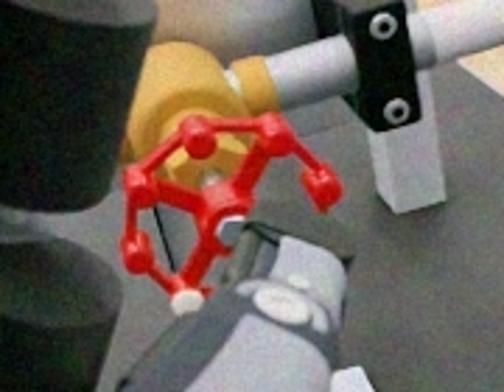

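Emit:
move:
  target:
    - [0,0,0,0,0,0,-1,-1,-1,-1,1,-1,0.5,0,-0.073,0.005,0,0,0,-0.5,-1,-1,-1,-1,0.4,-1,-0.4,-0.3]
    - [0,0,0,0,0,0,-1,-1,-1,-1,1,-1,0.5,0,-0.1163,0.03,0,0,0,-1,-1,-1,-1,-1,0.4,-1,-0.4,-0.3]
    - [0,0,0,0,0,0,-1,-1,-1,-1,1,-1,0.5,0,-0.265,0.1523,0,0,0,0.4833,-1,-1,-1,-1,0.4,-1,-0.4,-0.3]
  speed: 0.35
  blend: 0.02

Scene clock: 1659.67 s.
left_arm: end_effector_position=(+0.9299, +0.8743, +0.2975) hand_measured=(-1.000, -1.000, -1.000, -1.000, +1.000, -1.000) hand_load_n=(+0.0, +0.0, +0.0, +0.0, +0.0, +0.5) hand_stopped_by=(target, target, target, target, target, target) hand_force_limit=0.50 hand_speed=0.00 end_effector_quat_wxyz=(+0.534, +0.533, +0.464, -0.464) | right_arm: end_effector_position=(+0.7997, -1.6000, +0.1760) hand_measured=(-1.000, -1.000, -1.000, -1.000, +0.476, -1.000) hand_load_n=(+0.0, +0.0, -0.5, +0.0, +7.0, +2.5) hand_stopped_by=(target, target, target, target, force, target) hand_force_limit=-0.40 hand_speed=-0.30 end_effector_quat_wxyz=(+0.688, -0.688, +0.164, +0.164)
Joint positions: left_arm=[1.65 -0.706 -0.748 1.083 -0.335 2.435 4.852] | right_arm=[-1.45 -0.639 -0.503 1.305 2.342 0.638 -5.817]
Joint torques (N m): left_arm=[3.2 -117.99 -37.56 -5.12 -0.01 -1.44] | right_arm=[-14.2 -100.3 -15.83 3.94 2.71 -2.45]
Wrist force (N): left_arm=[1.5 -1.0 -2.3] | right_arm=[-1.6 -0.1 1.1]
Wrist torque (N m): left_arm=[-0.13 -0.40 0.17] | right_arm=[0.06 0.22 0.00]
Wrist force, peak (N): left_arm=[1.3 -1.2 -2.6] | right_arm=[-3.1 -1.3 0.9]
Hand target: left_arm +0.9299, +0.8743, +0.2975; +0.534, +0.533, +0.464, -0.464 | right_arm +0.7997, -1.6000, +0.1760; +0.688, -0.687, +0.164, +0.164
Off the commanded pose: left_arm 0.000 m, 0 deg | right_arm 0.000 m, 0 deg.
left_rail: position_m=1.650 position_status=done
right_rail: position_m=-1.450 position_status=done
move: done

Emit:
move:
  target: [0,0,0,0,0,0,-1,-1,-1,-1,1,-1,0.5,0,0,0,0.28,0,0,0,-1,-1,-1,-1,0.4,-1,-0.4,-0.3]
  speed: 0.08
  stop_force: 12

Emit:
move:
  target:
    - [0,0,0,0,0,0,-1,-1,-1,-1,1,-1,0.5,0,-0.0374,0.0013,0,0,0,0.0667,-1,-1,-1,-1,0.4,-1,-0.4,-0.3]
    - [0,0,0,0,0,0,-1,-1,-1,-1,1,-1,0.5,0,-0.0744,-0.0052,0,0,0,0.1333,-1,-1,-1,-1,0.4,-1,-0.4,-0.3]
    - [0,0,0,0,0,0,-1,-1,-1,-1,1,-1,0.5,0,-0.1091,-0.0192,0,0,0,0.2,-1,-1,-1,-1,0.4,-1,-0.4,-0.3]
    - [0,0,0,0,0,0,-1,-1,-1,-1,1,-1,0.5,0,-0.1402,-0.0402,0,0,0,0.2667,-1,-1,-1,-1,0.4,-1,-0.4,-0.3]
    - [0,0,0,0,0,0,-1,-1,-1,-1,1,-1,0.5,0,-0.1662,-0.0671,0,0,0,0.3333,-1,-1,-1,-1,0.4,-1,-0.4,-0.3]
    - [0,0,0,0,0,0,-1,-1,-1,-1,1,-1,0.5,0,-0.1861,-0.0989,0,0,0,0.4,-1,-1,-1,-1,0.4,-1,-0.4,-0.3]
    - [0,0,0,0,0,0,-1,-1,-1,-1,1,-1,0.5,0,-0.1989,-0.1341,0,0,0,0.4667,-1,-1,-1,-1,0.4,-1,-0.4,-0.3]
    - [0,0,0,0,0,0,-1,-1,-1,-1,1,-1,0.5,0,-0.2041,-0.1712,0,0,0,0.5333,-1,-1,-1,-1,0.4,-1,-0.4,-0.3]
    - [0,0,0,0,0,0,-1,-1,-1,-1,1,-1,0.5,0,-0.2015,-0.2086,0,0,0,0.6,-1,-1,-1,-1,0.4,-1,-0.4,-0.3]
    - [0,0,0,0,0,0,-1,-1,-1,-1,1,-1,0.5,0,-0.1912,-0.2446,0,0,0,0.6667,-1,-1,-1,-1,0.4,-1,-0.4,-0.3]
    - [0,0,0,0,0,0,-1,-1,-1,-1,1,-1,0.5,0,-0.1736,-0.2777,0,0,0,0.7333,-1,-1,-1,-1,0.4,-1,-0.4,-0.3]
  speed: 0.16
  blend: 0.002
  stop_force: 60

Scene clock: 1685.60 s.
left_arm: end_effector_position=(+0.9299, +0.8743, +0.2975) hand_measured=(-1.000, -1.000, -1.000, -1.000, +1.000, -1.000) hand_load_n=(+0.0, +0.0, +0.0, +0.0, +0.0, +0.5) hand_stopped_by=(target, target, target, target, target, target) hand_force_limit=0.50 hand_speed=0.00 end_effector_quat_wxyz=(+0.534, +0.533, +0.464, -0.464) | right_arm: end_effector_position=(+0.7998, -1.4320, +0.1761) hand_measured=(-1.000, -1.000, -1.000, -1.000, +0.476, -1.000) hand_load_n=(+0.0, +0.0, -0.5, +0.0, +7.0, +2.5) hand_stopped_by=(target, target, target, target, force, target) hand_force_limit=-0.40 hand_speed=-0.30 end_effector_quat_wxyz=(+0.688, -0.687, +0.164, +0.164)
Joint positions: left_arm=[1.65 -0.706 -0.748 1.083 -0.335 2.435 4.852] | right_arm=[-1.45 -0.481 -0.572 1.468 2.248 0.48 -5.818]
Joint torques (N m): left_arm=[1.93 -117.96 -38.69 -5.1 0.02 -1.31] | right_arm=[5.7 -103.45 -12.64 -1.11 -2.62 -0.01]
Wrist force (N): left_arm=[1.4 -1.1 -2.0] | right_arm=[-1.8 -0.5 1.0]
Wrist torque (N m): left_arm=[-0.16 -0.38 0.17] | right_arm=[-0.01 0.25 -0.01]
Wrist force, peak (N): left_arm=[1.4 -1.2 -2.8] | right_arm=[-1.9 -0.5 1.8]
Hand target: left_arm +0.9299, +0.8743, +0.2975; +0.534, +0.533, +0.464, -0.464 | right_arm +0.7998, -1.4320, +0.1761; +0.688, -0.687, +0.164, +0.164
Off the commanded pose: left_arm 0.000 m, 0 deg | right_arm 0.000 m, 0 deg.
left_rail: position_m=1.650 position_status=done
right_rail: position_m=-1.450 position_status=done
move: done

Scene clock: 1693.90 s.
left_arm: end_effector_position=(+0.9299, +0.8743, +0.2975) hand_measured=(-1.000, -1.000, -1.000, -1.000, +1.000, -1.000) hand_load_n=(+0.0, +0.0, +0.0, +0.0, +0.0, +0.0) hand_stopped_by=(target, target, target, target, target, target) hand_force_limit=0.50 hand_speed=0.00 end_effector_quat_wxyz=(+0.534, +0.533, +0.464, -0.464) | right_arm: end_effector_position=(+0.7819, -1.4322, +0.3718) hand_measured=(-1.000, -1.000, -1.000, -1.000, +0.476, -1.000) hand_load_n=(+0.0, +0.0, -1.0, +0.0, +7.0, +2.5) hand_stopped_by=(target, target, target, target, force, target) hand_force_limit=-0.40 hand_speed=-0.30 end_effector_quat_wxyz=(+0.131, -0.130, +0.695, +0.695)
Joint positions: left_arm=[1.65 -0.706 -0.748 1.083 -0.335 2.435 4.852] | right_arm=[-1.45 -0.527 -0.764 1.671 2.237 0.526 -3.514]
Joint torques (N m): left_arm=[0.1 -117.66 -38.46 -5.18 0.11 -1.22] | right_arm=[-7.13 -83.58 -45.11 0.86 -3.03 1.84]
Wrist force (N): left_arm=[1.1 -1.0 -2.0] | right_arm=[14.6 18.7 7.7]
Wrist torque (N m): left_arm=[-0.14 -0.34 0.15] | right_arm=[0.00 -0.28 0.64]
Wrist force, peak (N): left_arm=[1.6 -1.1 -2.6] | right_arm=[19.5 48.7 1.2]
Hand target: left_arm +0.9299, +0.8743, +0.2975; +0.534, +0.533, +0.464, -0.464 | right_arm +0.7819, -1.4322, +0.3718; +0.131, -0.130, +0.695, +0.695
Off the commanded pose: left_arm 0.000 m, 0 deg | right_arm 0.000 m, 0 deg.
left_rail: position_m=1.650 position_status=done
right_rail: position_m=-1.450 position_status=done
move: done

Emit:
move:
  target:
    - [0,0,0,0,0,0,-1,-1,-1,-1,1,-1,0.5,0,-0.0374,0.0013,0,0,0,0.0667,-1,-1,-1,-1,0.4,-1,-0.4,-0.3]
    - [0,0,0,0,0,0,-1,-1,-1,-1,1,-1,0.5,0,-0.0744,-0.0052,0,0,0,0.1333,-1,-1,-1,-1,0.4,-1,-0.4,-0.3]
    - [0,0,0,0,0,0,-1,-1,-1,-1,1,-1,0.5,0,-0.1091,-0.0192,0,0,0,0.2,-1,-1,-1,-1,0.4,-1,-0.4,-0.3]
    - [0,0,0,0,0,0,-1,-1,-1,-1,1,-1,0.5,0,-0.1402,-0.0402,0,0,0,0.2667,-1,-1,-1,-1,0.4,-1,-0.4,-0.3]
    - [0,0,0,0,0,0,-1,-1,-1,-1,1,-1,0.5,0,-0.1662,-0.0671,0,0,0,0.3333,-1,-1,-1,-1,0.4,-1,-0.4,-0.3]
    - [0,0,0,0,0,0,-1,-1,-1,-1,1,-1,0.5,0,-0.1861,-0.0989,0,0,0,0.4,-1,-1,-1,-1,0.4,-1,-0.4,-0.3]
    - [0,0,0,0,0,0,-1,-1,-1,-1,1,-1,0.5,0,-0.1989,-0.1341,0,0,0,0.4667,-1,-1,-1,-1,0.4,-1,-0.4,-0.3]
    - [0,0,0,0,0,0,-1,-1,-1,-1,1,-1,0.5,0,-0.2041,-0.1712,0,0,0,0.5333,-1,-1,-1,-1,0.4,-1,-0.4,-0.3]
    - [0,0,0,0,0,0,-1,-1,-1,-1,1,-1,0.5,0,-0.2015,-0.2086,0,0,0,0.6,-1,-1,-1,-1,0.4,-1,-0.4,-0.3]
    - [0,0,0,0,0,0,-1,-1,-1,-1,1,-1,0.5,0,-0.1912,-0.2446,0,0,0,0.6667,-1,-1,-1,-1,0.4,-1,-0.4,-0.3]
    - [0,0,0,0,0,0,-1,-1,-1,-1,1,-1,0.5,0,-0.1736,-0.2777,0,0,0,0.7333,-1,-1,-1,-1,0.4,-1,-0.4,-0.3]
  speed: 0.16
  blend: 0.002
  stop_force: 60

Scene clock: 1707.23 s.
left_arm: end_effector_position=(+0.9299, +0.8743, +0.2975) hand_measured=(-1.000, -1.000, -1.000, -1.000, +1.000, -1.000) hand_load_n=(+0.0, +0.0, +0.0, +0.0, +0.0, +0.0) hand_stopped_by=(target, target, target, target, target, target) hand_force_limit=0.50 hand_speed=0.00 end_effector_quat_wxyz=(+0.534, +0.533, +0.464, -0.464) | right_arm: end_effector_position=(+0.8495, -1.4322, +0.3840) hand_measured=(-1.000, -1.000, -1.000, -1.000, +0.476, -1.000) hand_load_n=(+0.0, +0.0, -1.0, +0.0, +7.5, +2.5) hand_stopped_by=(target, target, target, target, force, target) hand_force_limit=-0.40 hand_speed=-0.30 end_effector_quat_wxyz=(-0.099, +0.099, +0.699, +0.702)
Joint positions: left_arm=[1.65 -0.706 -0.748 1.083 -0.335 2.435 4.852] | right_arm=[-1.45 -0.509 -0.772 1.609 2.312 0.509 -2.868]
Joint torques (N m): left_arm=[1.24 -117.59 -39.05 -5.15 0.17 -1.23] | right_arm=[-15.74 -56.94 -14.58 -0.77 -9.27 -1.87]
Wrist force (N): left_arm=[0.9 -1.1 -2.2] | right_arm=[61.7 33.7 3.6]
Wrist torque (N m): left_arm=[-0.14 -0.32 0.13] | right_arm=[0.82 -1.67 4.24]
Wrist force, peak (N): left_arm=[1.2 -1.1 -2.7] | right_arm=[76.4 28.6 3.4]
Hand target: left_arm +0.9299, +0.8743, +0.2975; +0.534, +0.533, +0.464, -0.464 | right_arm +0.8495, -1.4322, +0.3840; -0.099, +0.099, +0.699, +0.702 (not the last commanded pose)
Off the commanded pose: left_arm 0.000 m, 0 deg | right_arm 0.158 m, 95 deg.
left_rail: position_m=1.650 position_status=done
right_rail: position_m=-1.450 position_status=done
move: contact (right_arm); path passed 3 of 11 targets

Emit:
move:
  target: [0,0,0,0,0,0,-1,-1,-1,-1,1,-1,0.5,0,-0.0187,0.0016,0,0,0,0.0333,-1,-1,-1,-1,0.4,-1,-0.4,-0.3]
  speed: 0.01
  stop_force: 80
  zero: false

Scene clock: 1723.23 s.
left_arm: end_effector_position=(+0.9299, +0.8743, +0.2975) hand_measured=(-1.000, -1.000, -1.000, -1.000, +1.000, -1.000) hand_load_n=(+0.0, +0.0, +0.0, +0.0, +0.0, +0.0) hand_stopped_by=(target, target, target, target, target, target) hand_force_limit=0.50 hand_speed=0.00 end_effector_quat_wxyz=(+0.534, +0.533, +0.464, -0.464) | right_arm: end_effector_position=(+0.8549, -1.4322, +0.3830) hand_measured=(-1.000, -1.000, -1.000, -1.000, +0.476, -1.000) hand_load_n=(+0.0, +0.0, -1.0, -0.5, +7.0, +2.5) hand_stopped_by=(target, target, target, target, force, target) hand_force_limit=-0.40 hand_speed=-0.30 end_effector_quat_wxyz=(-0.116, +0.116, +0.696, +0.699)
Joint positions: left_arm=[1.65 -0.706 -0.748 1.083 -0.335 2.435 4.852] | right_arm=[-1.45 -0.508 -0.771 1.602 2.318 0.507 -2.818]
Joint torques (N m): left_arm=[0.61 -118.36 -39.66 -4.98 0.08 -1.26] | right_arm=[-0.5 -19.18 -31.46 -0.93 -14.63 -2.69]
Wrist force (N): left_arm=[1.5 -0.7 -2.6] | right_arm=[88.7 40.1 4.4]
Wrist torque (N m): left_arm=[-0.07 -0.41 0.16] | right_arm=[1.01 -2.52 6.10]
Wrist force, peak (N): left_arm=[1.3 -0.8 -2.8] | right_arm=[96.7 35.6 4.1]
Hand target: left_arm +0.9299, +0.8743, +0.2975; +0.534, +0.533, +0.464, -0.464 | right_arm +0.8549, -1.4322, +0.3830; -0.116, +0.116, +0.696, +0.699 (not the last commanded pose)
Off the commanded pose: left_arm 0.000 m, 0 deg | right_arm 0.006 m, 3 deg.
left_rail: position_m=1.650 position_status=done
right_rail: position_m=-1.450 position_status=done
move: contact (right_arm)

Emit:
move:
  target: [0,0,0,0,0,0,-1,-1,-1,-1,1,-1,0.5,0,-0.0187,0.0016,0,0,0,0.0333,-1,-1,-1,-1,0.4,-1,-0.4,-0.3]
  speed: 0.008
  stop_force: 88
  zero: false

Scene clock: 1736.97 s.
left_arm: end_effector_position=(+0.9299, +0.8743, +0.2975) hand_measured=(-1.000, -1.000, -1.000, -1.000, +1.000, -1.000) hand_load_n=(+0.0, +0.0, +0.0, +0.0, +0.0, +0.0) hand_stopped_by=(target, target, target, target, target, target) hand_force_limit=0.50 hand_speed=0.00 end_effector_quat_wxyz=(+0.534, +0.533, +0.464, -0.464) | right_arm: end_effector_position=(+0.8576, -1.4322, +0.3823) hand_measured=(-1.000, -1.000, -1.000, -1.000, +0.476, -1.000) hand_load_n=(+0.0, +0.0, -1.0, +0.0, +7.0, +2.5) hand_stopped_by=(target, target, target, target, force, target) hand_force_limit=-0.40 hand_speed=-0.30 end_effector_quat_wxyz=(-0.125, +0.125, +0.695, +0.697)
Joint positions: left_arm=[1.65 -0.706 -0.748 1.083 -0.335 2.435 4.852] | right_arm=[-1.45 -0.507 -0.77 1.599 2.32 0.506 -2.792]
Joint torques (N m): left_arm=[0.06 -117.06 -39.68 -4.98 0.17 -1.28] | right_arm=[-3.55 -16.19 -30.4 0.8 -17.92 -1.95]
Wrist force (N): left_arm=[1.2 -0.9 -2.4] | right_arm=[95.3 49.8 4.0]
Wrist torque (N m): left_arm=[-0.09 -0.36 0.15] | right_arm=[1.41 -2.68 6.30]
Wrist force, peak (N): left_arm=[1.8 -1.3 -2.6] | right_arm=[105.6 44.5 3.4]
Hand target: left_arm +0.9299, +0.8743, +0.2975; +0.534, +0.533, +0.464, -0.464 | right_arm +0.8576, -1.4322, +0.3823; -0.125, +0.125, +0.695, +0.697 (not the last commanded pose)
Off the commanded pose: left_arm 0.000 m, 0 deg | right_arm 0.008 m, 4 deg.
left_rail: position_m=1.650 position_status=done
right_rail: position_m=-1.450 position_status=done
move: contact (right_arm)


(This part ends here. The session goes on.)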